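# Index turntable red tooth to arrow, seat plunger pin

## Task

Rotate the turntable until its red tooth is aimed at the arrow and the plunger's pin has dropped all the way into its hole. The fixture must end up standing upright on the deck, with neither hand touching it.

## Robot and tools

Robot: two arms, left_arm and right_arm, each ending in a sixteen-motor hand with index, middle, ring and thumb. The left hand is the mirror image of the right. Arm roots in the scene frame: left_arm at (+0.001, +0.342, +0.015) m, unrotated; right_arm at (-0.005, -0.259, +0.048) m, yawed very slightly (quat_wxyz +1.000, 0, 0, -0.016). A two-camera stand sits behind the arms.

Scene frame: the origin is at table-top height, halfway between the arms' nominal bases. +z is up, +x points out over the table, and +y is toward left_arm. Image left/right does not match arm names. All reported poses, velocities and Hand targets use this frame.

Hand point frame (right hand): +z runs along the straight fingers toward the tips. +x crosses the palm away from the thumb. +y points out of the palm face, which sits at y = -0.062 m. On the left hand, +x points toward the thumb instead. Straight fingertips reach about 0.12 m beyond the hand point along +z. A rigid mast behind the wrist on the palm side can strike objects.

execute_actions(actions, cameras)
- actions: a list of actions, run in order. Each action lasts 0.5 s and is a table of up to 15 rows, one row per 1/30 s step. If fewer rows are given, the last row is held for the remaining steps.
- Each row is one flat list of 48 numbers, each in [-1, 1], covering both arms even if one stays still:
  - left_arm dx, dy, dz, rx, ry, rz;
  - left hand's 16 hinge numbers;
  - left current_limit and speed;
  - then the same 24 numbers for right_arm.
- dx, dy, dz, rx, ry, rz are an offset, not a pose. They are measured along the scene axes from that arm's Hand target as it stood when the action began. Every row in an action is counted from that same start, not added to the row before. Repeating an offset in a later action moves the arm further.
- Scale: 1.0 equals 0.6 m of travel or 180 degrees. rx, ry, rz form one rotation vector, applied about the Hand target position. A translation longer than 1.0 is scaled down along its direction.
- Orientation commands are clipped to within 40 degrees of the measured orientation.
- The arm often stops a little short of the target, and may sag lower under load. A zero offset in the next action asks for the target again; if a gap remains, command the missing distance.
- Tiny moves may not start at all. To stop pushing against something, command the target back beyond the hand point.
- Hand numbers are absolute goal angles, not offsets. Each is scaled linearly between the hinge's two stops. Their order, with angle at +1 / at -1 / straight value:
  - index_mcp, index_abd, index_pip, index_dip, then middle and ring in the same four;
  - thumb_cmc, thumb_axl, thumb_mcp, thumb_ipl.
  - _mcp: -18/+128, straight +0.75. _abd: -60/+60, straight 0.00. _pip: -29/+108, straight +0.58. _dip: -21/+117, straight +0.70.
  - thumb_cmc: -20/+120, straight +0.71. thumb_axl: -27/+140, straight +0.68. thumb_mcp: -69/+109, straight +0.23. thumb_ipl: -77/+108, straight +0.17.
  - Moving toward -1 curls a finger toward the palm. On thumb_cmc, -1 brings the thumb round in front of the palm.
- current_limit maps -1..+1 to 0..550 mA per motor, with a floor of 11 mA. speed sets the hinge rate to (speed+1)/2 of 8.5 rad/s.
- Initial hand settings are current_limit +0.4 and speed -0.6. Settings persist until changed.
- A 0 in a hand slot is a real goal, not a hold. To leave a hand unchanged, copy back its hand_goal, hand_current_limit and hand_speed.
- cameras: list of names (cam_high, cam_left_wrist, cam_right_wrist), ["all"] or []. If left out, images come only when actions is empty. Any unknown name invalidates the call.

zoom_image(camera, region): gives an enlarged view of the latest image from cam_high, cam_left_wrist or cam_right_wrist. region is [x0, y0, x1, y1] in pixels from the top-left, at most 504 wide and 504 high. Each image is 896x504.

read_manual(section): returns licence texts only ("licences"). It has no effect on the robot.

finished_scene(scene): give the current scene's number to end it, which cannot be reversed. The goal must hold with the robot not touching anything. Any tool calls after it in the same reply apply to the following scene.

Results: each call reports, per arm:
- end_effector_position in metres and end_effector_quat_wxyz, both possibly a few cm off;
- Hand target, the base for the next offset;
- joint positions, velocities (possibly just "within noise") and torques (these include gravity, so they are nonzero at rest);
- motor temperatures and position samples from some control steps.
Per hand, listed in hinge order:
- hand_goal, the goals written;
- hand_measured, the actual hinge positions;
- hand_current_ma, where positive means pushing toward -1;
- hand_state, one word per motor: moving, goal, blocked or overload.
A finger presses only while its goal is past the object's surface; the further past, the harder it presses.

Avoid:
- Letting the fixture or any part fall, especially off the table, which fails the task.
- Releasing parts while they are still moving.
- Slamming or pushing hard into fixed or heavy items.
- Any contact between the two arms or hands.
- Holding a motor at 495 mA or more for about 5 s; it shuts off for 10 s.
- Arm motors reaching 100 °C. The arm then drops and is stopped for 30 to 60 s; a MOTOR HOT line appears from 85 °C.
- Long holds, long stretched reaches and pushing toward unreachable poses, all of which heat the motors.

Also note:
- If an arm is stopped, any hand commands sent meanwhile are lost.
- Time keeps running while you think, and total time affects the result.
- Smooth, low-effort motion is preferred.

Each tool is called after "Emit:" as name([rows], argument=value, ...), one row to a line, values as JSON.

## Session

Emit:
execute_actions(actions=[])

Scene clock: 0.00 s.
left_arm: end_effector_position=(+0.3182, -0.1796, +0.2658) hand_goal=(+0.754, +0.000, +0.576, +0.696, +0.754, +0.000, +0.576, +0.696, +0.754, +0.000, +0.576, +0.696, +0.714, +0.678, +0.226, +0.168) hand_measured=(+0.754, +0.000, +0.576, +0.696, +0.754, +0.000, +0.576, +0.696, +0.754, +0.000, +0.576, +0.696, +0.714, +0.678, +0.226, +0.168) hand_current_ma=(+0, +0, +0, +0, +0, +0, +0, +0, +0, +0, +0, +0, +0, +0, +0, +0) hand_state=(goal, goal, goal, goal, goal, goal, goal, goal, goal, goal, goal, goal, goal, goal, goal, goal) hand_current_limit=0.40 hand_speed=-0.60 end_effector_quat_wxyz=(+0.258, +0.896, +0.046, -0.359) | right_arm: end_effector_position=(+0.1635, -0.5330, +0.1594) hand_goal=(+0.754, +0.000, +0.576, +0.696, +0.754, +0.000, +0.576, +0.696, +0.754, +0.000, +0.576, +0.696, +0.714, +0.678, +0.226, +0.168) hand_measured=(+0.754, +0.000, +0.576, +0.696, +0.754, +0.000, +0.576, +0.696, +0.754, +0.000, +0.576, +0.696, +0.714, +0.678, +0.226, +0.168) hand_current_ma=(+0, +0, +0, +0, +0, +0, +0, +0, +0, +0, +0, +0, +0, +0, +0, +0) hand_state=(goal, goal, goal, goal, goal, goal, goal, goal, goal, goal, goal, goal, goal, goal, goal, goal) hand_current_limit=0.40 hand_speed=-0.60 end_effector_quat_wxyz=(-0.104, +0.926, -0.269, +0.245)
Joint positions: left_arm=[-0.75 1.78 1.571 -1.549 0.903 0.809] | right_arm=[-1 1.023 0.703 -1.011 -0.488 1.163]
Joint velocities: within noise
Joint torques (N m): no reading
Motor temperatures (°C): left_arm=[31 29 29 26 23 24] | right_arm=[31 28 26 25 24 26]
Heat: left arm: hottest waist 31 °C; right arm: hottest waist 31 °C.
Hand target: left_arm +0.3221, -0.1832, +0.2762; +0.266, +0.897, +0.041, -0.351 | right_arm +0.1683, -0.5411, +0.1703; -0.095, +0.925, -0.265, +0.255

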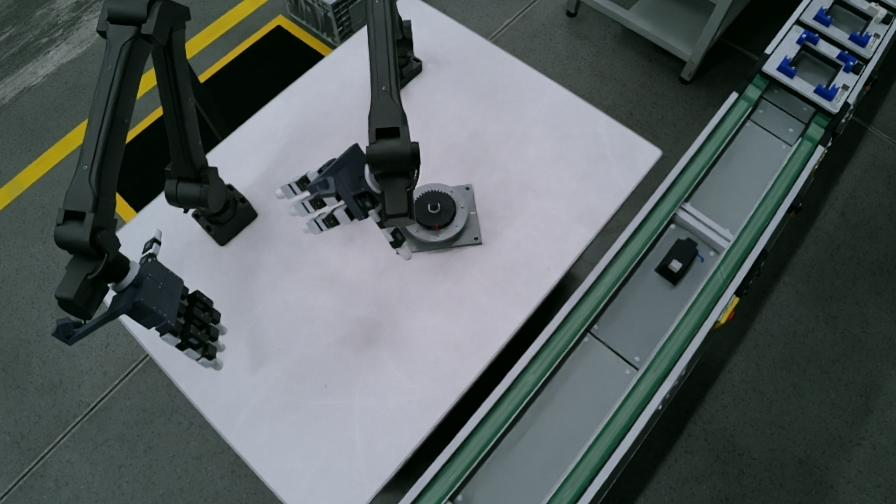

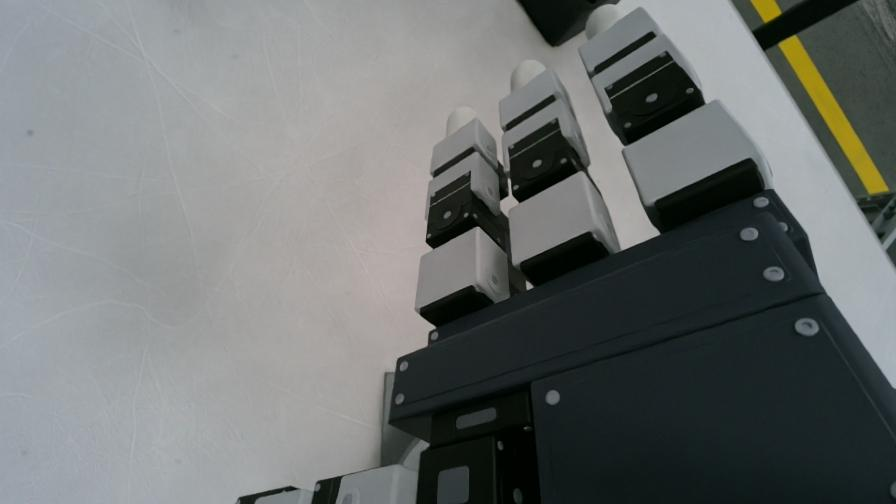

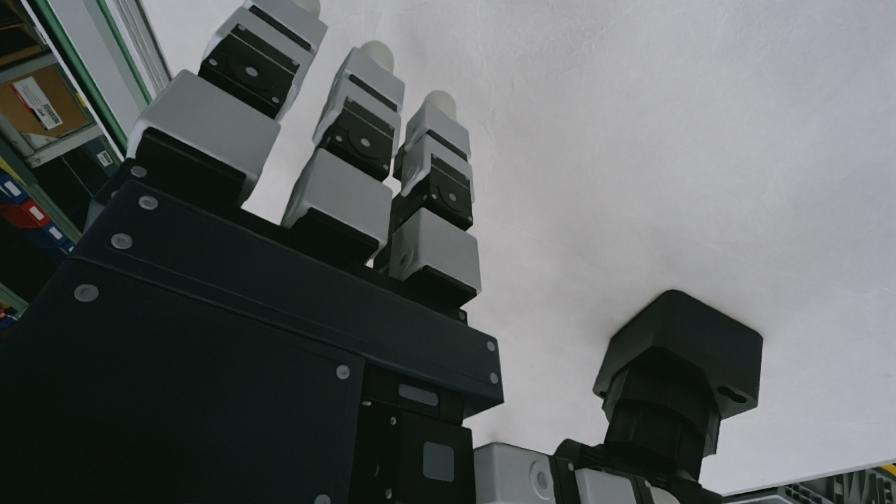

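Emit:
zoom_image(camera="cam_high", region=[380, 160, 500, 270])

Scaled by 4.200.

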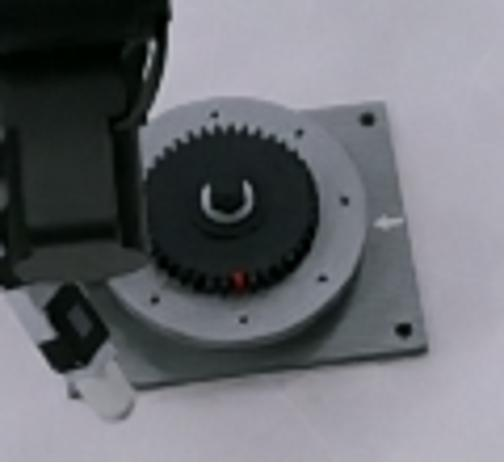

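Emit:
execute_actions([
  [[0,0.05,0.2,0,0,0,0.75,0,0.58,0.7,0.75,0,0.58,0.7,0.75,0,0.58,0.7,0.71,0.68,0.23,0.17,0.4,-0.6,0,0,0,0,0,0,0.75,0,0.58,0.7,0.75,0,0.58,0.7,0.75,0,0.58,0.7,0.71,0.68,0.23,0.17,0.4,-0.6]],
  [[0.05,0.2,0.05,0,0,0.15,0.75,0,0.58,0.7,0.75,0,0.58,0.7,0.75,0,0.58,0.7,0.71,0.68,0.23,0.17,0.4,-0.6,0,0,0,0,0,0,0.75,0,0.58,0.7,0.75,0,0.58,0.7,0.75,0,0.58,0.7,0.71,0.68,0.23,0.17,0.4,-0.6]],
  [[0.03,0.3,0.0,0,0,0.15,0.75,0,0.58,0.7,0.75,0,0.58,0.7,0.75,0,0.58,0.7,0.71,0.68,0.23,0.17,0.4,-0.6,0,0,0,0,0,0,0.75,0,0.58,0.7,0.75,0,0.58,0.7,0.75,0,0.58,0.7,0.71,0.68,0.23,0.17,0.4,-0.6]],
  [[0.0,0.3,0.0,0,0,0.15,0.75,0,0.58,0.7,0.75,0,0.58,0.7,0.75,0,0.58,0.7,0.71,0.68,0.23,0.17,0.4,-0.6,0,0,0,0,0,0,0.75,0,0.58,0.7,0.75,0,0.58,0.7,0.75,0,0.58,0.7,0.71,0.68,0.23,0.17,0.4,-0.6]],
], cameras=["all"])

Scene clock: 36.47 s.
left_arm: end_effector_position=(+0.3698, +0.3255, +0.4153) hand_goal=(+0.750, +0.000, +0.580, +0.700, +0.750, +0.000, +0.580, +0.700, +0.750, +0.000, +0.580, +0.700, +0.710, +0.680, +0.230, +0.170) hand_measured=(+0.752, +0.002, +0.578, +0.698, +0.752, +0.002, +0.578, +0.698, +0.754, +0.002, +0.578, +0.698, +0.714, +0.678, +0.226, +0.168) hand_current_ma=(+1, +0, +0, +0, +1, +0, +0, -1, +1, +0, +0, +0, +1, +0, -2, -1) hand_state=(goal, goal, goal, goal, goal, goal, goal, goal, goal, goal, goal, goal, goal, goal, goal, goal) hand_current_limit=0.40 hand_speed=-0.60 end_effector_quat_wxyz=(+0.428, +0.650, +0.621, -0.101) | right_arm: end_effector_position=(+0.1635, -0.5330, +0.1594) hand_goal=(+0.750, +0.000, +0.580, +0.700, +0.750, +0.000, +0.580, +0.700, +0.750, +0.000, +0.580, +0.700, +0.710, +0.680, +0.230, +0.170) hand_measured=(+0.748, +0.000, +0.576, +0.698, +0.748, +0.000, +0.576, +0.696, +0.748, +0.000, +0.576, +0.698, +0.710, +0.678, +0.224, +0.168) hand_current_ma=(-9, +0, -16, -14, -9, +0, -15, -15, -9, +0, -16, -13, -3, -14, -36, -15) hand_state=(goal, goal, goal, goal, goal, goal, goal, goal, goal, goal, goal, goal, goal, goal, goal, goal) hand_current_limit=0.40 hand_speed=-0.60 end_effector_quat_wxyz=(-0.104, +0.926, -0.269, +0.245)
Joint positions: left_arm=[0.329 0.904 1.133 -1.549 0.884 0.256] | right_arm=[-1 1.023 0.703 -1.011 -0.488 1.163]
Joint torques (N m): left_arm=[1.32 -2.9 9.74 -0.03 1 0.4] | right_arm=[1.44 -4.84 10.43 0.57 -0.6 -0.11]
Heat: left arm: hottest elbow 32 °C; right arm: hottest waist 31 °C.
Hand target: left_arm +0.3701, +0.3267, +0.4264; +0.431, +0.655, +0.613, -0.094 | right_arm +0.1683, -0.5411, +0.1703; -0.095, +0.925, -0.265, +0.255
Off the commanded pose: left_arm 0.011 m, 1 deg | right_arm 0.014 m, 1 deg.
Step readings (end_effector_position of left_arm | right_arm):
0: (+0.3182, -0.1796, +0.2658) | (+0.1635, -0.5330, +0.1594)
1: (+0.3181, -0.1796, +0.2658) | (+0.1635, -0.5330, +0.1594)
2: (+0.3172, -0.1784, +0.2671) | (+0.1635, -0.5330, +0.1594)
4: (+0.3131, -0.1728, +0.2734) | (+0.1635, -0.5330, +0.1594)
8: (+0.3074, -0.1585, +0.3187) | (+0.1635, -0.5330, +0.1594)
15: (+0.3062, -0.1469, +0.3986) | (+0.1635, -0.5330, +0.1594)
16: (+0.3070, -0.1463, +0.4007) | (+0.1635, -0.5330, +0.1594)
17: (+0.3103, -0.1428, +0.4014) | (+0.1635, -0.5330, +0.1594)
19: (+0.3172, -0.1290, +0.3970) | (+0.1635, -0.5330, +0.1594)
23: (+0.3416, -0.0728, +0.4024) | (+0.1635, -0.5330, +0.1594)
30: (+0.3481, -0.0295, +0.4459) | (+0.1635, -0.5330, +0.1594)
31: (+0.3471, -0.0285, +0.4470) | (+0.1635, -0.5330, +0.1594)
32: (+0.3485, -0.0227, +0.4443) | (+0.1635, -0.5330, +0.1594)
34: (+0.3509, +0.0017, +0.4294) | (+0.1635, -0.5330, +0.1594)
38: (+0.3663, +0.0899, +0.4114) | (+0.1635, -0.5330, +0.1594)
45: (+0.3625, +0.1414, +0.4414) | (+0.1635, -0.5330, +0.1594)
46: (+0.3628, +0.1428, +0.4414) | (+0.1635, -0.5330, +0.1594)
47: (+0.3645, +0.1493, +0.4388) | (+0.1635, -0.5330, +0.1594)
49: (+0.3702, +0.1818, +0.4275) | (+0.1635, -0.5330, +0.1594)
53: (+0.3720, +0.2737, +0.4200) | (+0.1635, -0.5330, +0.1594)
60: (+0.3660, +0.3224, +0.4235) | (+0.1635, -0.5330, +0.1594)

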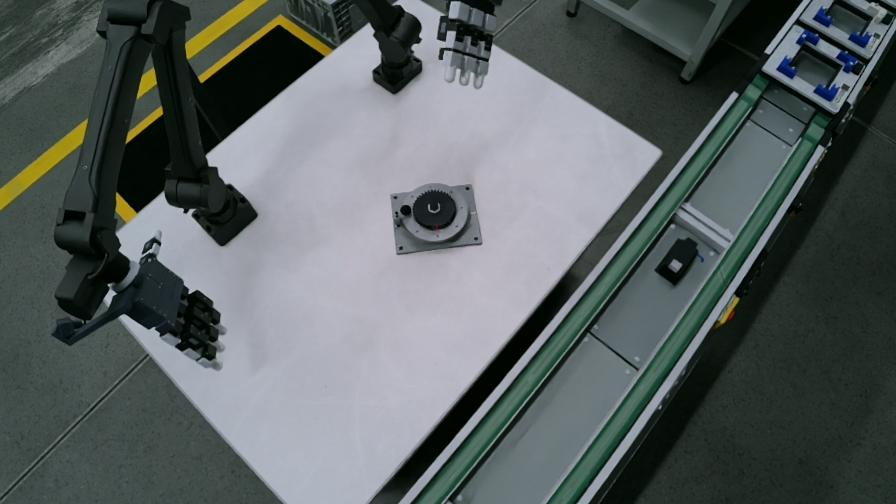

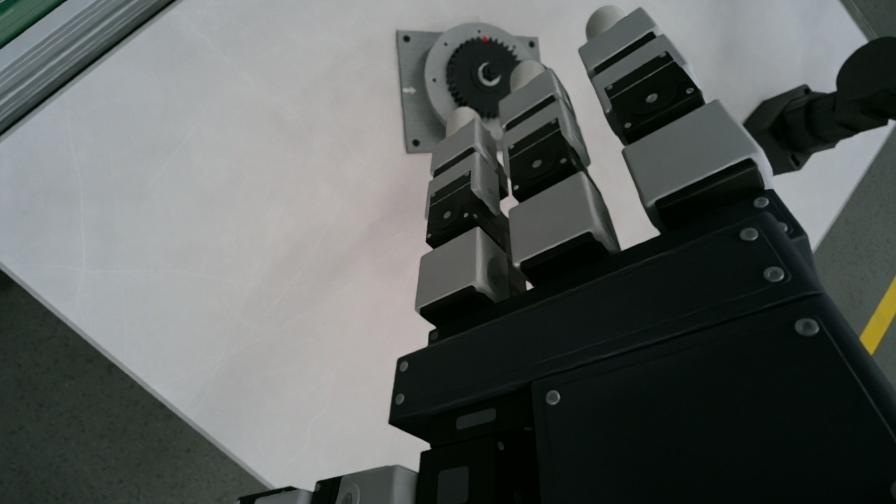

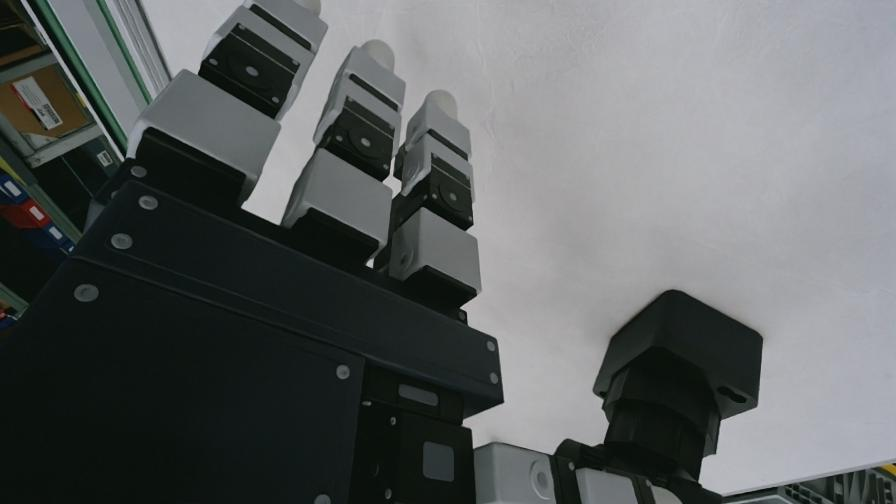

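Emit:
zoom_image(camera="cam_high", region=[380, 170, 496, 264])

Emit:
zoom_image(camera="cam_left_wrist", region=[380, 10, 560, 170])

Scaled by 4.345.

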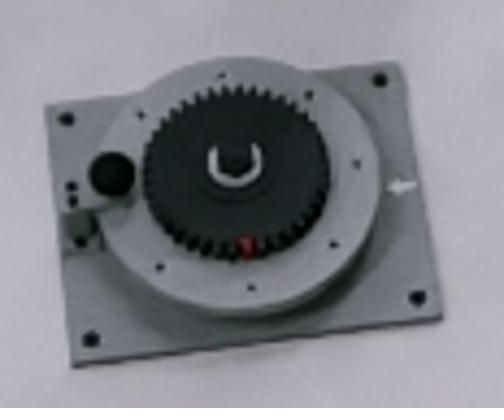

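Scaled by 2.800.

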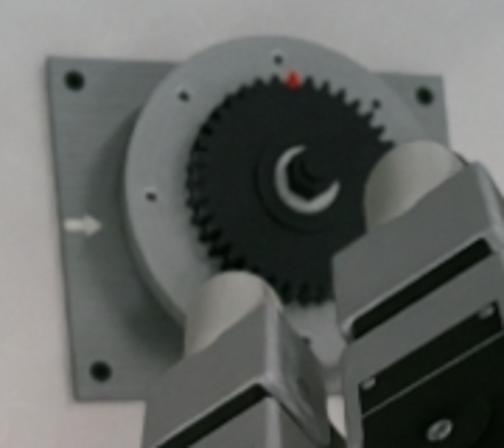

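Emit:
execute_actions([
  [[-0.05,-0.25,-0.05,0,0,0,0.75,0,0.58,0.7,0.75,0,0.58,0.7,0.75,0,0.58,0.7,0.71,0.68,0.23,0.17,0.4,-0.6,0,0,0,0,0,0,0.75,0,0.58,0.7,0.75,0,0.58,0.7,0.75,0,0.58,0.7,0.71,0.68,0.23,0.17,0.4,-0.6]],
  [[-0.05,-0.25,-0.15,0,0,0,0.75,0,0.58,0.7,0.75,0,0.58,0.7,0.75,0,0.58,0.7,0.71,0.68,0.23,0.17,0.4,-0.6,0,0,0,0,0,0,0.75,0,0.58,0.7,0.75,0,0.58,0.7,0.75,0,0.58,0.7,0.71,0.68,0.23,0.17,0.4,-0.6]],
], cameras=["cam_high","cam_left_wrist"])

Emit:
zoom_image(camera="cam_left_wrist", region=[150, 50, 450, 350])

Scene clock: 243.73 s.
left_arm: end_effector_position=(+0.3080, +0.0303, +0.3133) hand_goal=(+0.750, +0.000, +0.580, +0.700, +0.750, +0.000, +0.580, +0.700, +0.750, +0.000, +0.580, +0.700, +0.710, +0.680, +0.230, +0.170) hand_measured=(+0.754, +0.002, +0.580, +0.698, +0.754, +0.002, +0.578, +0.698, +0.754, +0.002, +0.580, +0.698, +0.714, +0.678, +0.228, +0.168) hand_current_ma=(+1, +0, +0, +0, +1, +0, +0, -1, +2, +0, +0, +0, +1, +0, -1, -1) hand_state=(goal, goal, goal, goal, goal, goal, goal, goal, goal, goal, goal, goal, goal, goal, goal, goal) hand_current_limit=0.40 hand_speed=-0.60 end_effector_quat_wxyz=(+0.428, +0.667, +0.601, -0.104) | right_arm: end_effector_position=(+0.1635, -0.5330, +0.1594) hand_goal=(+0.750, +0.000, +0.580, +0.700, +0.750, +0.000, +0.580, +0.700, +0.750, +0.000, +0.580, +0.700, +0.710, +0.680, +0.230, +0.170) hand_measured=(+0.748, +0.000, +0.576, +0.698, +0.748, +0.000, +0.576, +0.696, +0.748, +0.000, +0.576, +0.698, +0.710, +0.678, +0.224, +0.168) hand_current_ma=(-9, +0, -16, -14, -9, +0, -15, -15, -9, +0, -16, -13, -3, -14, -36, -15) hand_state=(goal, goal, goal, goal, goal, goal, goal, goal, goal, goal, goal, goal, goal, goal, goal, goal) hand_current_limit=0.40 hand_speed=-0.60 end_effector_quat_wxyz=(-0.104, +0.926, -0.269, +0.245)
Joint positions: left_arm=[-0.926 0.869 0.774 -0.57 0.119 -0.881] | right_arm=[-1 1.023 0.703 -1.011 -0.488 1.163]
Joint torques (N m): left_arm=[-0.21 -3.37 8.38 2.65 -0.1 0.02] | right_arm=[1.26 -4.72 10.36 0.62 -0.59 -0.12]
Motor temperatures (°C): left_arm=[31 29 38 26 27 24] | right_arm=[30 28 33 25 24 26]
Heat: left arm: hottest elbow 38 °C; right arm: hottest elbow 33 °C.
Hand target: left_arm +0.3102, +0.0268, +0.3063; +0.431, +0.655, +0.613, -0.094 | right_arm +0.1683, -0.5411, +0.1703; -0.095, +0.925, -0.265, +0.255
Off the commanded pose: left_arm 0.008 m, 2 deg | right_arm 0.014 m, 1 deg.
Step readings (end_effector_position of left_arm | right_arm):
0: (+0.3698, +0.3255, +0.4153) | (+0.1635, -0.5330, +0.1594)
1: (+0.3697, +0.3248, +0.4154) | (+0.1635, -0.5330, +0.1594)
2: (+0.3696, +0.3207, +0.4142) | (+0.1635, -0.5330, +0.1594)
4: (+0.3652, +0.2905, +0.4100) | (+0.1635, -0.5330, +0.1594)
8: (+0.3339, +0.2109, +0.4021) | (+0.1635, -0.5330, +0.1594)
15: (+0.3335, +0.1771, +0.4090) | (+0.1635, -0.5330, +0.1594)
16: (+0.3355, +0.1757, +0.4064) | (+0.1635, -0.5330, +0.1594)
17: (+0.3366, +0.1713, +0.4018) | (+0.1635, -0.5330, +0.1594)
19: (+0.3273, +0.1406, +0.3831) | (+0.1635, -0.5330, +0.1594)
23: (+0.2902, +0.0681, +0.3286) | (+0.1635, -0.5330, +0.1594)
30: (+0.3020, +0.0317, +0.3064) | (+0.1635, -0.5330, +0.1594)
Images, in order (width x height): cam_high 896x504, cam_left_wrist 896x504.

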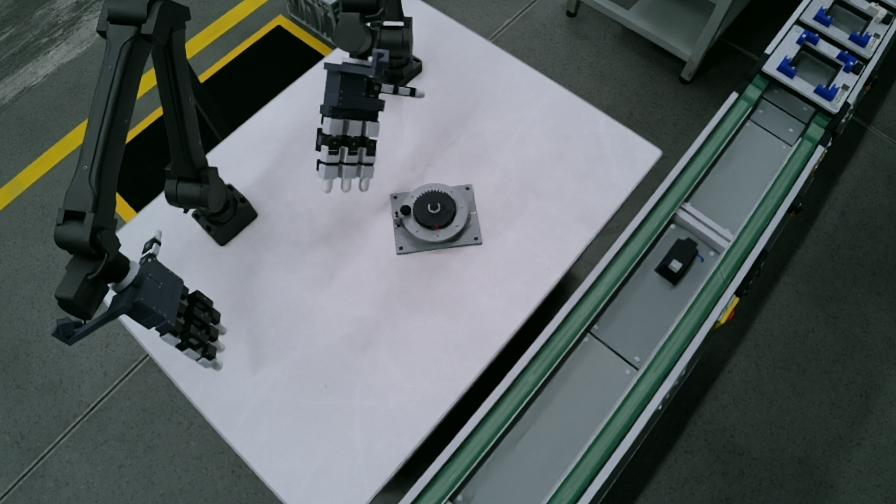

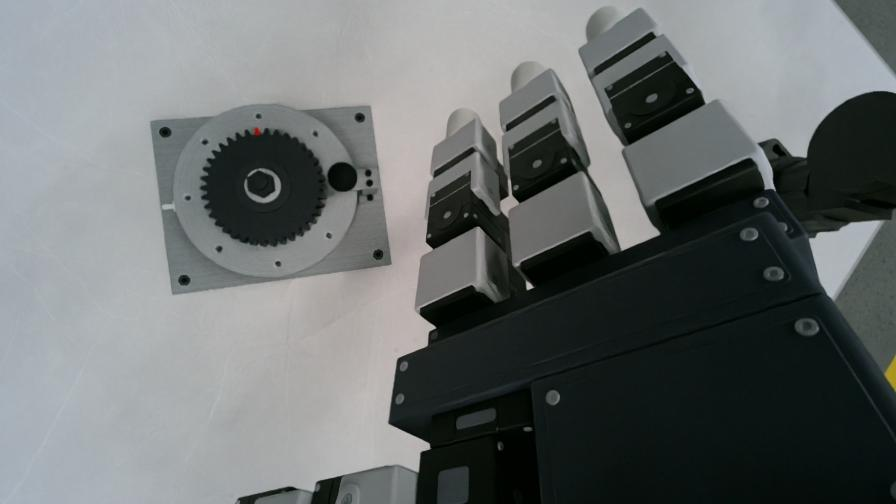

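Scaled by 1.680.

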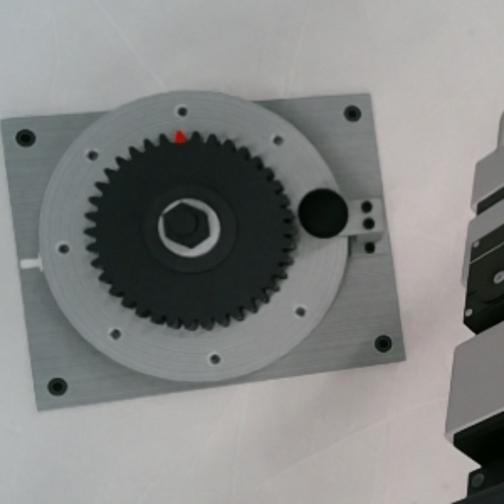

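Emit:
execute_actions([
  [[0.05,0.2,0.05,0,0,0,0.75,0,0.58,0.7,0.75,0,0.58,0.7,0.75,0,0.58,0.7,0.71,0.68,0.23,0.17,0.4,-0.6,0.05,0.1,0.15,0.0613,-0.0957,-0.1232,0.42,0,-0.08,0.7,0.75,0,0.58,0.7,0.75,0,0.58,0.7,-0.57,0.68,0.06,-0.157,0.4,-0.6]],
  [[0.0,0.2,0,0,0,0,0.75,0,0.58,0.7,0.75,0,0.58,0.7,0.75,0,0.58,0.7,0.71,0.68,0.23,0.17,0.4,-0.6,0.05,0.2,0.1,0.0613,-0.0957,-0.1232,0.42,0,-0.08,0.7,0.75,0,0.58,0.7,0.75,0,0.58,0.7,-0.57,0.68,0.06,-0.157,0.4,-0.6]],
  [[0.0,0,0,0,0,0,0.75,0,0.58,0.7,0.75,0,0.58,0.7,0.75,0,0.58,0.7,0.71,0.68,0.23,0.17,0.4,-0.6,0.1,0.2,0.0,0.0613,-0.0957,-0.1232,0.42,0,-0.08,0.7,0.75,0,0.58,0.7,0.75,0,0.58,0.7,-0.57,0.68,0.06,-0.157,0.4,-0.6]],
], cameras=["all"])

Scene clock: 425.63 s.
left_arm: end_effector_position=(+0.3312, +0.2646, +0.3031) hand_goal=(+0.750, +0.000, +0.580, +0.700, +0.750, +0.000, +0.580, +0.700, +0.750, +0.000, +0.580, +0.700, +0.710, +0.680, +0.230, +0.170) hand_measured=(+0.754, +0.002, +0.580, +0.698, +0.754, +0.002, +0.580, +0.698, +0.754, +0.002, +0.580, +0.698, +0.714, +0.678, +0.228, +0.168) hand_current_ma=(+1, +0, +0, +0, +1, +0, +0, -1, +1, +0, +0, +0, +1, +0, -1, -1) hand_state=(goal, goal, goal, goal, goal, goal, goal, goal, goal, goal, goal, goal, goal, goal, goal, goal) hand_current_limit=0.40 hand_speed=-0.60 end_effector_quat_wxyz=(+0.416, +0.649, +0.627, -0.113) | right_arm: end_effector_position=(+0.2774, -0.2423, +0.2955) hand_goal=(+0.420, +0.000, -0.080, +0.700, +0.750, +0.000, +0.580, +0.700, +0.750, +0.000, +0.580, +0.700, -0.570, +0.680, +0.060, -0.156) hand_measured=(+0.412, +0.000, -0.078, +0.698, +0.738, +0.000, +0.576, +0.696, +0.738, +0.000, +0.576, +0.698, -0.566, +0.678, +0.060, -0.154) hand_current_ma=(-42, +0, +10, -14, -64, +1, -15, -15, -67, +0, -16, -13, +16, -11, +1, +13) hand_state=(goal, goal, goal, goal, goal, goal, goal, goal, goal, goal, goal, goal, goal, goal, goal, goal) hand_current_limit=0.40 hand_speed=-0.60 end_effector_quat_wxyz=(-0.552, +0.772, -0.224, +0.223)
Joint positions: left_arm=[0.078 0.679 0.74 -1.162 0.788 -0.085] | right_arm=[-0.427 0.8 0.782 -0.957 -1.212 2.096]
Joint torques (N m): left_arm=[1.67 0.15 13.16 0.32 0.84 0.42] | right_arm=[2.67 -2.61 13.6 0.9 -1.02 0.04]
Heat: left arm: hottest elbow 37 °C; right arm: hottest elbow 34 °C.
Hand target: left_arm +0.3402, +0.2667, +0.3364; +0.431, +0.655, +0.613, -0.094 | right_arm +0.2883, -0.2410, +0.3202; -0.457, +0.637, -0.469, +0.407
Off the commanded pose: left_arm 0.034 m, 3 deg | right_arm 0.027 m, 87 deg; orientation clipped.
joint sent to its limit (right arm) — joint 6 (wrist roll), upper limit. The joint targets are off in position and orientation.
Step readings (end_effector_position of left_arm | right_arm):
0: (+0.3080, +0.0303, +0.3133) | (+0.1635, -0.5330, +0.1594)
1: (+0.3081, +0.0304, +0.3130) | (+0.1645, -0.5318, +0.1595)
2: (+0.3090, +0.0326, +0.3124) | (+0.1693, -0.5261, +0.1602)
4: (+0.3127, +0.0489, +0.3106) | (+0.1810, -0.5080, +0.1688)
8: (+0.3333, +0.1173, +0.3250) | (+0.1917, -0.4887, +0.2085)
15: (+0.3358, +0.1472, +0.3315) | (+0.1904, -0.4795, +0.2429)
16: (+0.3359, +0.1476, +0.3297) | (+0.1912, -0.4773, +0.2429)
17: (+0.3353, +0.1497, +0.3276) | (+0.1957, -0.4697, +0.2444)
19: (+0.3368, +0.1704, +0.3255) | (+0.2095, -0.4437, +0.2552)
23: (+0.3402, +0.2382, +0.3334) | (+0.2215, -0.3950, +0.2878)
30: (+0.3350, +0.2672, +0.3240) | (+0.2224, -0.3645, +0.3006)
31: (+0.3350, +0.2678, +0.3208) | (+0.2232, -0.3620, +0.3003)
32: (+0.3354, +0.2683, +0.3168) | (+0.2263, -0.3544, +0.3023)
34: (+0.3357, +0.2684, +0.3107) | (+0.2363, -0.3238, +0.3096)
38: (+0.3345, +0.2676, +0.3042) | (+0.2459, -0.2654, +0.3176)
45: (+0.3315, +0.2655, +0.3033) | (+0.2669, -0.2417, +0.2952)

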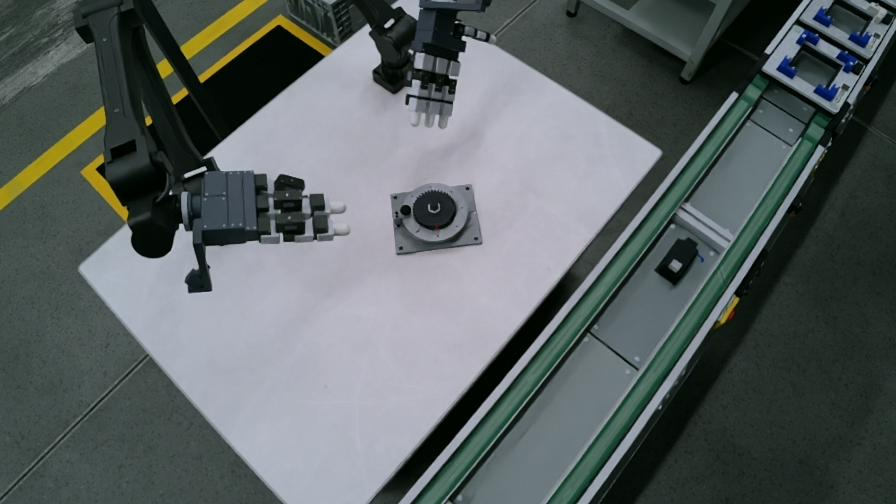

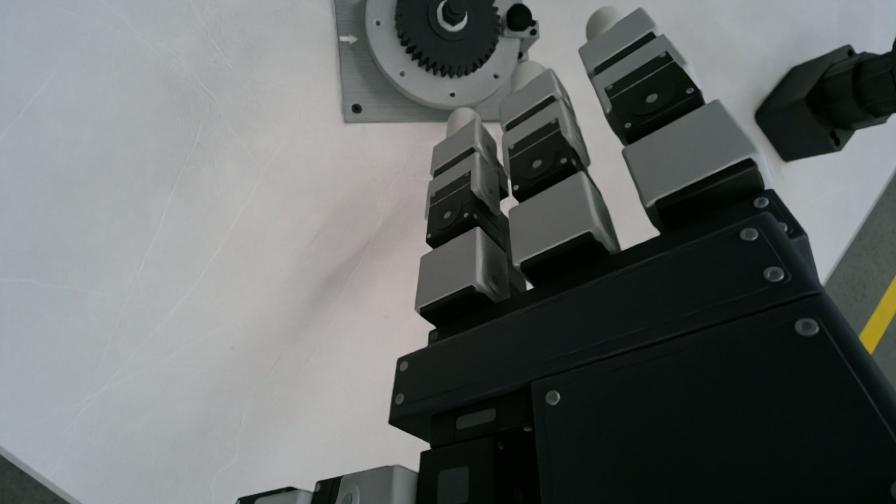

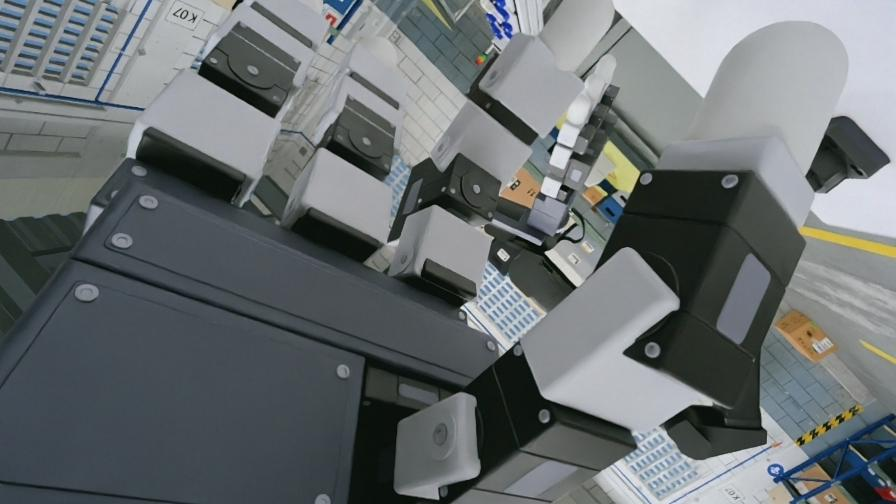

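Emit:
execute_actions([
  [[0.0,0,0,0,0,0,0.75,0,0.58,0.7,0.75,0,0.58,0.7,0.75,0,0.58,0.7,0.71,0.68,0.23,0.17,0.4,-0.6,0.0,-0.05,0.05,-0.568,-0.033,0.728,0.42,0,-0.08,0.7,0.75,0,0.58,0.7,0.75,0,0.58,0.7,-0.57,0.68,0.06,-0.157,0.4,-0.6]],
])

Scene clock: 451.17 s.
left_arm: end_effector_position=(+0.3313, +0.2645, +0.3033) hand_goal=(+0.750, +0.000, +0.580, +0.700, +0.750, +0.000, +0.580, +0.700, +0.750, +0.000, +0.580, +0.700, +0.710, +0.680, +0.230, +0.170) hand_measured=(+0.754, +0.002, +0.580, +0.698, +0.754, +0.002, +0.580, +0.698, +0.754, +0.002, +0.580, +0.698, +0.714, +0.678, +0.228, +0.168) hand_current_ma=(+1, +0, +0, +0, +1, +0, +0, -1, +1, +0, +0, +0, +1, +0, -1, -1) hand_state=(goal, goal, goal, goal, goal, goal, goal, goal, goal, goal, goal, goal, goal, goal, goal, goal) hand_current_limit=0.40 hand_speed=-0.60 end_effector_quat_wxyz=(+0.416, +0.650, +0.626, -0.113) | right_arm: end_effector_position=(+0.2805, -0.2628, +0.3318) hand_goal=(+0.420, +0.000, -0.080, +0.700, +0.750, +0.000, +0.580, +0.700, +0.750, +0.000, +0.580, +0.700, -0.570, +0.680, +0.060, -0.156) hand_measured=(+0.418, +0.000, -0.078, +0.698, +0.740, +0.000, +0.576, +0.696, +0.740, +0.000, +0.576, +0.698, -0.566, +0.678, +0.060, -0.154) hand_current_ma=(-7, +0, +10, -13, -52, +1, -15, -15, -54, +0, -16, -13, +15, -10, -5, +10) hand_state=(goal, goal, goal, goal, goal, goal, goal, goal, goal, goal, goal, goal, goal, goal, goal, goal) hand_current_limit=0.40 hand_speed=-0.60 end_effector_quat_wxyz=(-0.208, +0.916, +0.285, +0.192)
Joint positions: left_arm=[0.079 0.679 0.74 -1.162 0.789 -0.082] | right_arm=[-0.036 0.843 1.046 -1.542 -0.53 0.962]
Joint torques (N m): left_arm=[1.49 -0.03 13.19 0.31 0.85 0.4] | right_arm=[2.02 -2.26 13.16 0.36 -0.52 -0.31]
Heat: left arm: hottest elbow 40 °C; right arm: hottest elbow 36 °C.
Hand target: left_arm +0.3402, +0.2667, +0.3363; +0.431, +0.655, +0.613, -0.094 | right_arm +0.2883, -0.2711, +0.3501; -0.194, +0.900, +0.359, +0.154
Off the commanded pose: left_arm 0.034 m, 3 deg | right_arm 0.022 m, 64 deg; orientation clipped.
Step readings (end_effector_position of left_arm | right_arm):
0: (+0.3312, +0.2646, +0.3031) | (+0.2774, -0.2423, +0.2955)
1: (+0.3312, +0.2646, +0.3031) | (+0.2775, -0.2429, +0.2955)
2: (+0.3312, +0.2646, +0.3031) | (+0.2767, -0.2454, +0.2947)
4: (+0.3312, +0.2645, +0.3033) | (+0.2737, -0.2520, +0.2969)
8: (+0.3313, +0.2646, +0.3033) | (+0.2708, -0.2640, +0.3164)
15: (+0.3313, +0.2645, +0.3032) | (+0.2692, -0.2692, +0.3364)

Emit:
execute_actions([
  [[0.05,0.15,0.05,0,0,0,0.75,0,0.58,0.7,0.75,0,0.58,0.7,0.75,0,0.58,0.7,0.71,0.68,0.23,0.17,0.4,-0.6,0.0,0,0,-0.1626,-0.0187,0.2527,0.42,0,-0.08,0.7,0.75,0,0.58,0.7,0.75,0,0.58,0.7,-0.57,0.68,0.06,-0.157,0.4,-0.6]],
  [[0,0,0,0,0,0,0.75,0,0.58,0.7,0.75,0,0.58,0.7,0.75,0,0.58,0.7,0.71,0.68,0.23,0.17,0.4,-0.6,0.0,0,0,-0.2,0.0573,0.2604,0.42,0,-0.08,0.7,0.75,0,0.58,0.7,0.75,0,0.58,0.7,-0.57,0.68,0.06,-0.157,0.4,-0.6]],
  [[0,0,0,0,0,0,0.75,0,0.58,0.7,0.75,0,0.58,0.7,0.75,0,0.58,0.7,0.71,0.68,0.23,0.17,0.4,-0.6,0.0,0.1,-0.05,-0.2,0.0573,0.2604,0.42,0,-0.08,0.7,0.75,0,0.58,0.7,0.75,0,0.58,0.7,-0.57,0.68,0.06,-0.157,0.4,-0.6]],
], cameras=["cam_high","cam_right_wrist"])

Scene clock: 469.83 s.
left_arm: end_effector_position=(+0.3613, +0.3506, +0.3386) hand_goal=(+0.750, +0.000, +0.580, +0.700, +0.750, +0.000, +0.580, +0.700, +0.750, +0.000, +0.580, +0.700, +0.710, +0.680, +0.230, +0.170) hand_measured=(+0.754, +0.002, +0.580, +0.698, +0.754, +0.002, +0.580, +0.698, +0.754, +0.002, +0.580, +0.698, +0.714, +0.678, +0.228, +0.168) hand_current_ma=(+1, +0, +0, +0, +1, +0, +0, -1, +1, +0, +0, +0, +1, +0, -1, -1) hand_state=(goal, goal, goal, goal, goal, goal, goal, goal, goal, goal, goal, goal, goal, goal, goal, goal) hand_current_limit=0.40 hand_speed=-0.60 end_effector_quat_wxyz=(+0.422, +0.647, +0.624, -0.117) | right_arm: end_effector_position=(+0.2856, -0.2169, +0.3169) hand_goal=(+0.420, +0.000, -0.080, +0.700, +0.750, +0.000, +0.580, +0.700, +0.750, +0.000, +0.580, +0.700, -0.570, +0.680, +0.060, -0.156) hand_measured=(+0.416, -0.002, -0.078, +0.698, +0.744, -0.002, +0.578, +0.698, +0.744, -0.002, +0.578, +0.698, -0.574, +0.678, +0.058, -0.154) hand_current_ma=(-17, -4, +10, -12, -33, -9, -10, -14, -35, -9, -13, -12, -19, -9, -16, +7) hand_state=(goal, goal, goal, goal, goal, goal, goal, goal, goal, goal, goal, goal, goal, goal, goal, goal) hand_current_limit=0.40 hand_speed=-0.60 end_effector_quat_wxyz=(+0.249, -0.099, +0.828, -0.493)
Joint positions: left_arm=[0.446 0.93 0.959 -1.534 0.905 0.451] | right_arm=[0.65 0.895 0.917 -1.662 1.169 -1.146]
Joint torques (N m): left_arm=[1.44 -2.73 12.38 -0.42 1.05 0.42] | right_arm=[2.02 -2.49 9.26 0.46 1.14 -0.14]
Heat: left arm: hottest elbow 42 °C; right arm: hottest elbow 37 °C.
Hand target: left_arm +0.3701, +0.3567, +0.3662; +0.431, +0.655, +0.613, -0.094 | right_arm +0.2883, -0.2110, +0.3202; +0.262, -0.125, +0.832, -0.472
Off the commanded pose: left_arm 0.030 m, 3 deg | right_arm 0.007 m, 4 deg.
Step readings (end_effector_position of left_arm | right_arm):
0: (+0.3313, +0.2645, +0.3033) | (+0.2806, -0.2628, +0.3318)
1: (+0.3312, +0.2647, +0.3035) | (+0.2806, -0.2642, +0.3319)
2: (+0.3310, +0.2669, +0.3049) | (+0.2797, -0.2701, +0.3324)
4: (+0.3354, +0.2871, +0.3097) | (+0.2759, -0.2819, +0.3332)
8: (+0.3519, +0.3449, +0.3285) | (+0.2780, -0.2827, +0.3393)
15: (+0.3628, +0.3571, +0.3335) | (+0.2852, -0.2745, +0.3485)
16: (+0.3627, +0.3564, +0.3324) | (+0.2857, -0.2746, +0.3493)
17: (+0.3626, +0.3559, +0.3317) | (+0.2868, -0.2798, +0.3515)
19: (+0.3621, +0.3543, +0.3314) | (+0.2881, -0.2905, +0.3548)
23: (+0.3616, +0.3528, +0.3346) | (+0.2877, -0.2900, +0.3533)
30: (+0.3614, +0.3515, +0.3387) | (+0.2859, -0.2824, +0.3488)
31: (+0.3615, +0.3513, +0.3389) | (+0.2853, -0.2817, +0.3476)
32: (+0.3614, +0.3513, +0.3387) | (+0.2858, -0.2824, +0.3485)
34: (+0.3615, +0.3511, +0.3385) | (+0.2891, -0.2743, +0.3512)
38: (+0.3614, +0.3508, +0.3385) | (+0.2918, -0.2373, +0.3438)
45: (+0.3614, +0.3507, +0.3386) | (+0.2930, -0.2167, +0.3262)
Images, in order (width x height): cam_high 896x504, cam_right_wrist 896x504.

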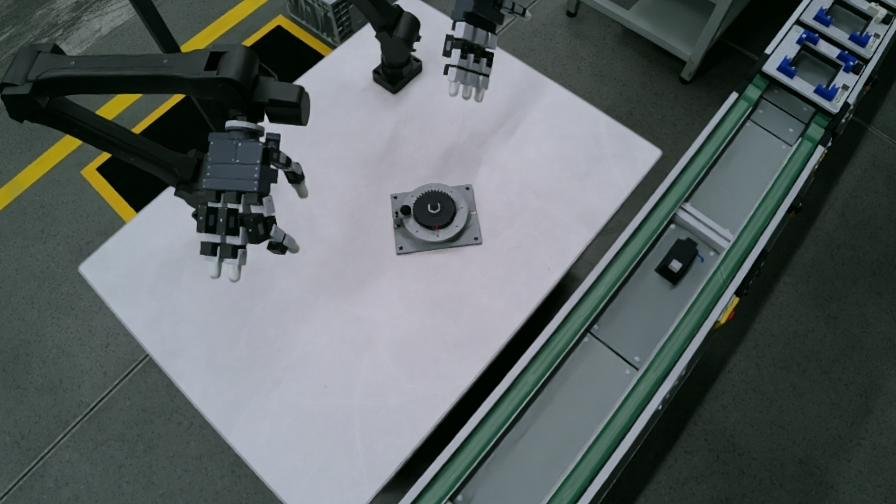

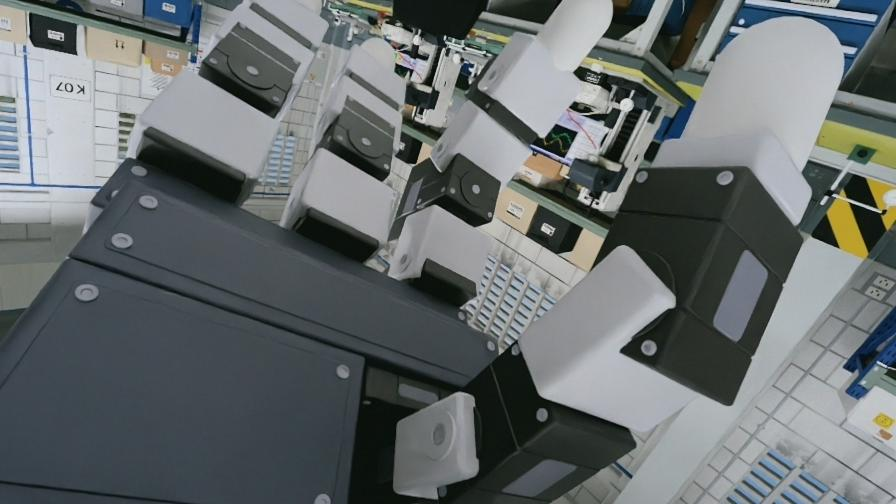

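Emit:
execute_actions([
  [[0,0,0,0,0,0,0.75,0,0.58,0.7,0.75,0,0.58,0.7,0.75,0,0.58,0.7,0.71,0.68,0.23,0.17,0.4,-0.6,0.05,0.15,-0.03,-0.058,0.017,0.076,0.42,0,-0.08,0.7,0.75,0,0.58,0.7,0.75,0,0.58,0.7,-0.57,0.68,0.06,-0.157,0.4,-0.6]],
  [[0,0,0,0,0,0,0.75,0,0.58,0.7,0.75,0,0.58,0.7,0.75,0,0.58,0.7,0.71,0.68,0.23,0.17,0.4,-0.6,0.062,0.167,-0.12,-0.058,0.017,0.076,0.42,0,-0.08,0.7,0.75,0,0.58,0.7,0.75,0,0.58,0.7,-0.57,0.68,0.06,-0.157,0.4,-0.6]],
  [[0,0,0,0,0,0,0.75,0,0.58,0.7,0.75,0,0.58,0.7,0.75,0,0.58,0.7,0.71,0.68,0.23,0.17,0.4,-0.6,0,0,0,0,0,0,0.42,0,-0.08,0.7,0.75,0,0.58,0.7,0.75,0,0.58,0.7,-0.57,0.68,0.06,-0.157,0.4,-0.6]],
], cameras=["cam_high","cam_right_wrist","cam_left_wrist"])

Scene clock: 490.83 s.
left_arm: end_effector_position=(+0.3613, +0.3506, +0.3386) hand_goal=(+0.750, +0.000, +0.580, +0.700, +0.750, +0.000, +0.580, +0.700, +0.750, +0.000, +0.580, +0.700, +0.710, +0.680, +0.230, +0.170) hand_measured=(+0.754, +0.002, +0.580, +0.698, +0.754, +0.002, +0.580, +0.698, +0.754, +0.002, +0.580, +0.698, +0.714, +0.678, +0.228, +0.168) hand_current_ma=(+1, +0, +0, +0, +1, +0, +0, -1, +1, +0, +0, +0, +1, +0, -1, -1) hand_state=(goal, goal, goal, goal, goal, goal, goal, goal, goal, goal, goal, goal, goal, goal, goal, goal) hand_current_limit=0.40 hand_speed=-0.60 end_effector_quat_wxyz=(+0.422, +0.647, +0.624, -0.117) | right_arm: end_effector_position=(+0.3535, -0.0175, +0.2263) hand_goal=(+0.420, +0.000, -0.080, +0.700, +0.750, +0.000, +0.580, +0.700, +0.750, +0.000, +0.580, +0.700, -0.570, +0.680, +0.060, -0.156) hand_measured=(+0.412, +0.000, -0.078, +0.698, +0.740, -0.002, +0.578, +0.698, +0.740, -0.002, +0.578, +0.698, -0.572, +0.678, +0.060, -0.154) hand_current_ma=(-38, -4, +8, -12, -50, -8, -10, -14, -51, -7, -13, -12, -8, -8, -4, +7) hand_state=(goal, goal, goal, goal, goal, goal, goal, goal, goal, goal, goal, goal, goal, goal, goal, goal) hand_current_limit=0.40 hand_speed=-0.60 end_effector_quat_wxyz=(+0.290, -0.388, +0.693, -0.535)
Joint positions: left_arm=[0.446 0.93 0.959 -1.534 0.905 0.451] | right_arm=[0.965 1.336 0.968 -0.938 1.298 -1.86]
Joint torques (N m): left_arm=[1.67 -2.43 12.31 -0.39 1.05 0.41] | right_arm=[0.79 -10.34 7.97 1.01 1.01 -0.23]
Heat: left arm: hottest elbow 42 °C; right arm: hottest elbow 36 °C.
Hand target: left_arm +0.3701, +0.3567, +0.3662; +0.431, +0.655, +0.613, -0.094 | right_arm +0.3556, -0.0209, +0.2301; +0.294, -0.387, +0.694, -0.532
Off the commanded pose: left_arm 0.030 m, 3 deg | right_arm 0.005 m, 1 deg.
Step readings (end_effector_position of left_arm | right_arm):
0: (+0.3613, +0.3506, +0.3386) | (+0.2855, -0.2169, +0.3169)
1: (+0.3613, +0.3506, +0.3386) | (+0.2858, -0.2164, +0.3172)
2: (+0.3613, +0.3506, +0.3386) | (+0.2873, -0.2138, +0.3178)
4: (+0.3613, +0.3506, +0.3386) | (+0.2920, -0.1958, +0.3162)
8: (+0.3613, +0.3506, +0.3386) | (+0.2974, -0.1461, +0.2931)
15: (+0.3613, +0.3506, +0.3386) | (+0.3067, -0.1280, +0.2757)
16: (+0.3613, +0.3506, +0.3386) | (+0.3078, -0.1272, +0.2767)
17: (+0.3613, +0.3506, +0.3386) | (+0.3106, -0.1241, +0.2782)
19: (+0.3613, +0.3506, +0.3386) | (+0.3197, -0.1075, +0.2754)
23: (+0.3613, +0.3506, +0.3386) | (+0.3292, -0.0549, +0.2405)
30: (+0.3613, +0.3506, +0.3386) | (+0.3400, -0.0316, +0.2032)
31: (+0.3613, +0.3506, +0.3386) | (+0.3417, -0.0309, +0.2045)
32: (+0.3613, +0.3506, +0.3386) | (+0.3430, -0.0302, +0.2061)
34: (+0.3613, +0.3506, +0.3386) | (+0.3453, -0.0283, +0.2099)
38: (+0.3613, +0.3506, +0.3386) | (+0.3484, -0.0242, +0.2167)
45: (+0.3613, +0.3506, +0.3386) | (+0.3527, -0.0185, +0.2233)

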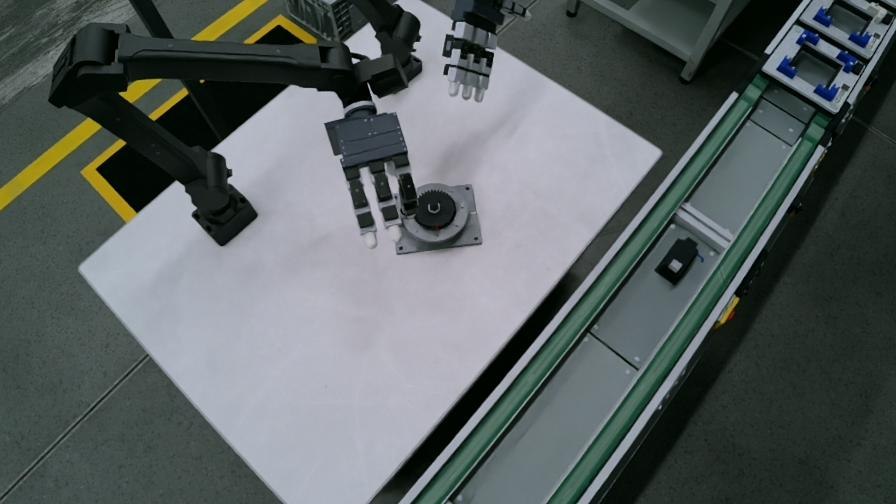

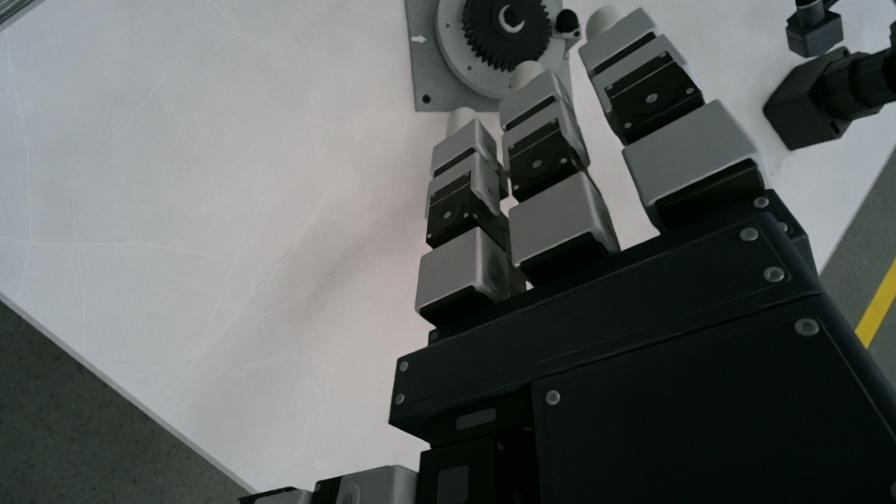

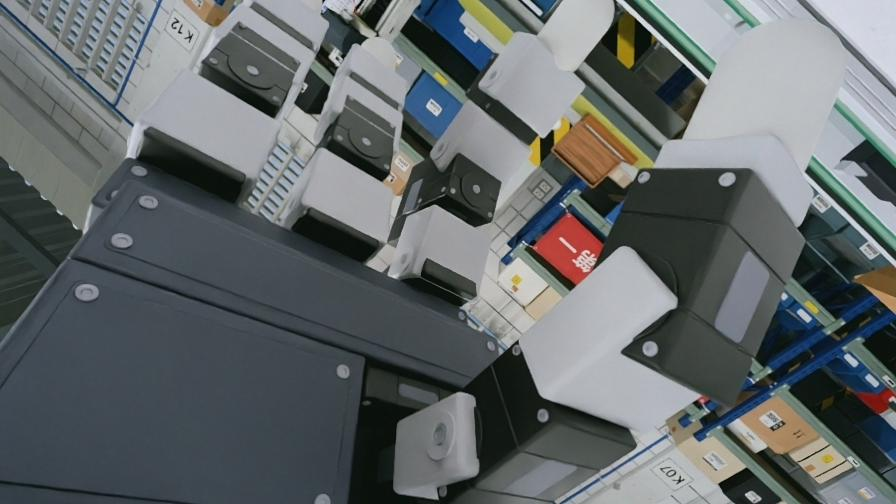

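Emit:
zoom_image(camera="cam_high", region=[320, 90, 500, 270])

Emit:
zoom_image(camera="cam_left_wrist", region=[400, 0, 620, 120])

Scaled by 2.800.

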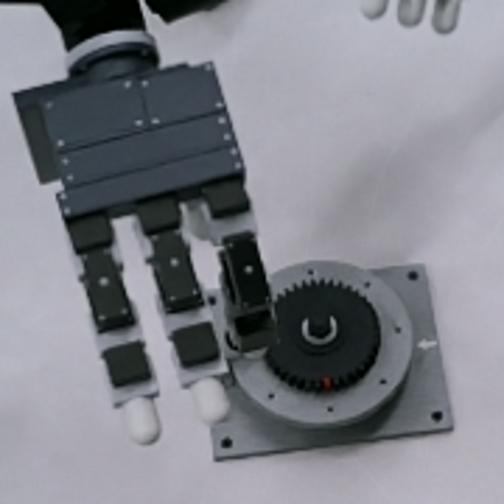

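Scaled by 2.291.

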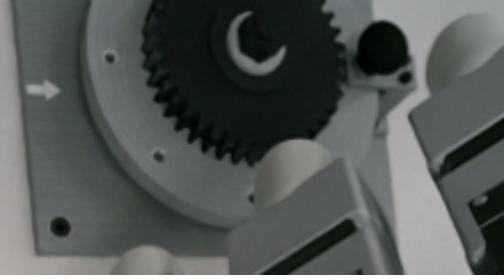

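Emit:
execute_actions([
  [[0,0,0,0,0,0,0.75,0,0.58,0.7,0.75,0,0.58,0.7,0.75,0,0.58,0.7,0.71,0.68,0.23,0.17,0.4,-0.6,0,0,-0.16,0,0,0,0.42,0,-0.08,0.7,0.75,0,0.58,0.7,0.75,0,0.58,0.7,-0.57,0.68,0.06,-0.157,0.4,-0.6]],
], cameras=["cam_high","cam_right_wrist"])

Emit:
zoom_image(camera="cam_high", region=[340, 120, 500, 260])

Scene clock: 538.03 s.
left_arm: end_effector_position=(+0.3613, +0.3506, +0.3386) hand_goal=(+0.750, +0.000, +0.580, +0.700, +0.750, +0.000, +0.580, +0.700, +0.750, +0.000, +0.580, +0.700, +0.710, +0.680, +0.230, +0.170) hand_measured=(+0.754, +0.002, +0.580, +0.698, +0.754, +0.002, +0.580, +0.698, +0.754, +0.002, +0.580, +0.698, +0.714, +0.678, +0.228, +0.168) hand_current_ma=(+1, +0, +0, +0, +1, +0, +0, -1, +1, +0, +0, +0, +1, +0, -1, -1) hand_state=(goal, goal, goal, goal, goal, goal, goal, goal, goal, goal, goal, goal, goal, goal, goal, goal) hand_current_limit=0.40 hand_speed=-0.60 end_effector_quat_wxyz=(+0.422, +0.647, +0.624, -0.117) | right_arm: end_effector_position=(+0.3523, -0.0186, +0.1316) hand_goal=(+0.420, +0.000, -0.080, +0.700, +0.750, +0.000, +0.580, +0.700, +0.750, +0.000, +0.580, +0.700, -0.570, +0.680, +0.060, -0.156) hand_measured=(+0.412, +0.000, -0.078, +0.698, +0.740, -0.002, +0.578, +0.698, +0.740, -0.002, +0.578, +0.698, -0.572, +0.678, +0.060, -0.154) hand_current_ma=(-38, -4, +8, -12, -50, -8, -10, -14, -51, -7, -13, -12, -8, -8, -4, +7) hand_state=(goal, goal, goal, goal, goal, goal, goal, goal, goal, goal, goal, goal, goal, goal, goal, goal) hand_current_limit=0.40 hand_speed=-0.60 end_effector_quat_wxyz=(+0.292, -0.389, +0.693, -0.532)
Joint positions: left_arm=[0.446 0.93 0.959 -1.534 0.905 0.451] | right_arm=[0.965 1.461 0.809 -0.63 1.293 -1.88]
Joint torques (N m): left_arm=[1.55 -2.43 12.34 -0.39 1.05 0.41] | right_arm=[0.85 -10.81 7.01 0.96 1.04 -0.28]
Motor temperatures (°C): left_arm=[30 28 44 25 27 24] | right_arm=[29 28 34 25 26 26]
Heat: left arm: hottest elbow 44 °C; right arm: hottest elbow 34 °C.
Hand target: left_arm +0.3701, +0.3567, +0.3662; +0.431, +0.655, +0.613, -0.094 | right_arm +0.3555, -0.0208, +0.1342; +0.295, -0.387, +0.694, -0.531
Off the commanded pose: left_arm 0.030 m, 3 deg | right_arm 0.005 m, 0 deg.
Step readings (end_effector_position of left_arm | right_arm):
0: (+0.3613, +0.3506, +0.3386) | (+0.3535, -0.0176, +0.2263)
1: (+0.3613, +0.3506, +0.3386) | (+0.3534, -0.0178, +0.2257)
2: (+0.3613, +0.3506, +0.3386) | (+0.3539, -0.0173, +0.2230)
4: (+0.3613, +0.3506, +0.3386) | (+0.3528, -0.0190, +0.2095)
8: (+0.3613, +0.3506, +0.3386) | (+0.3446, -0.0290, +0.1597)
15: (+0.3613, +0.3506, +0.3386) | (+0.3487, -0.0229, +0.1299)
Images, in order (width x height): cam_high 896x504, cam_right_wrist 896x504.

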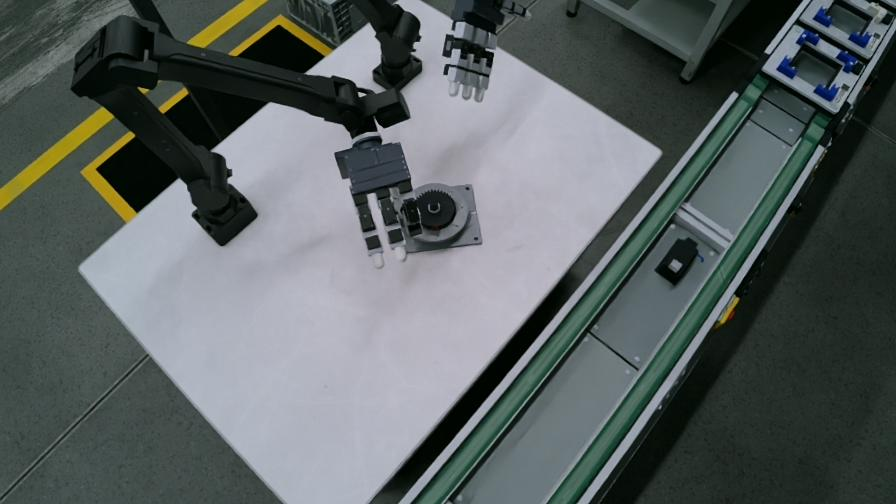

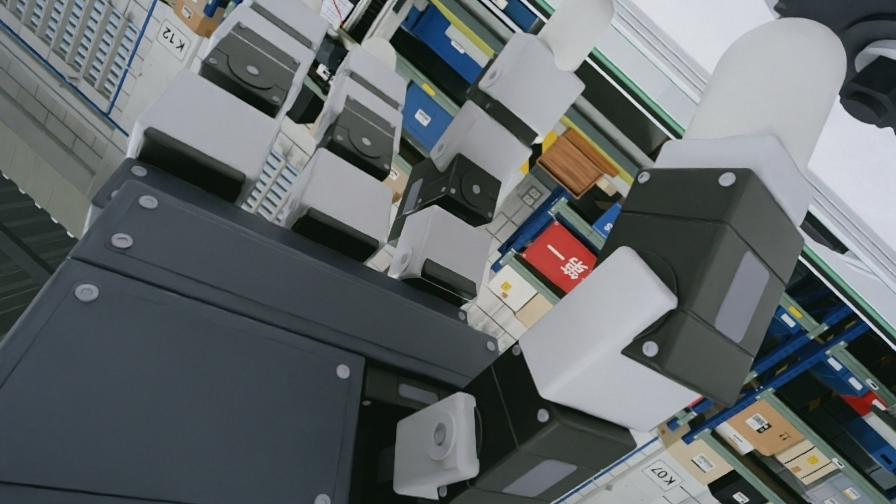

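Scaled by 3.150.

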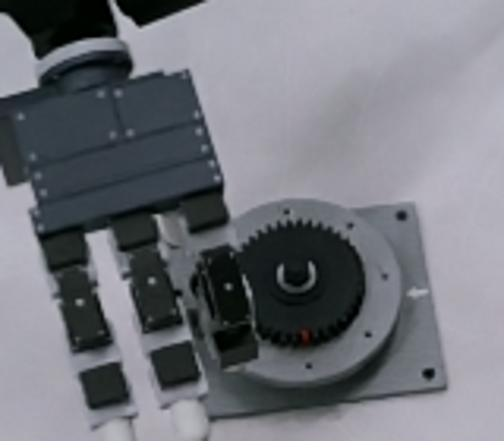

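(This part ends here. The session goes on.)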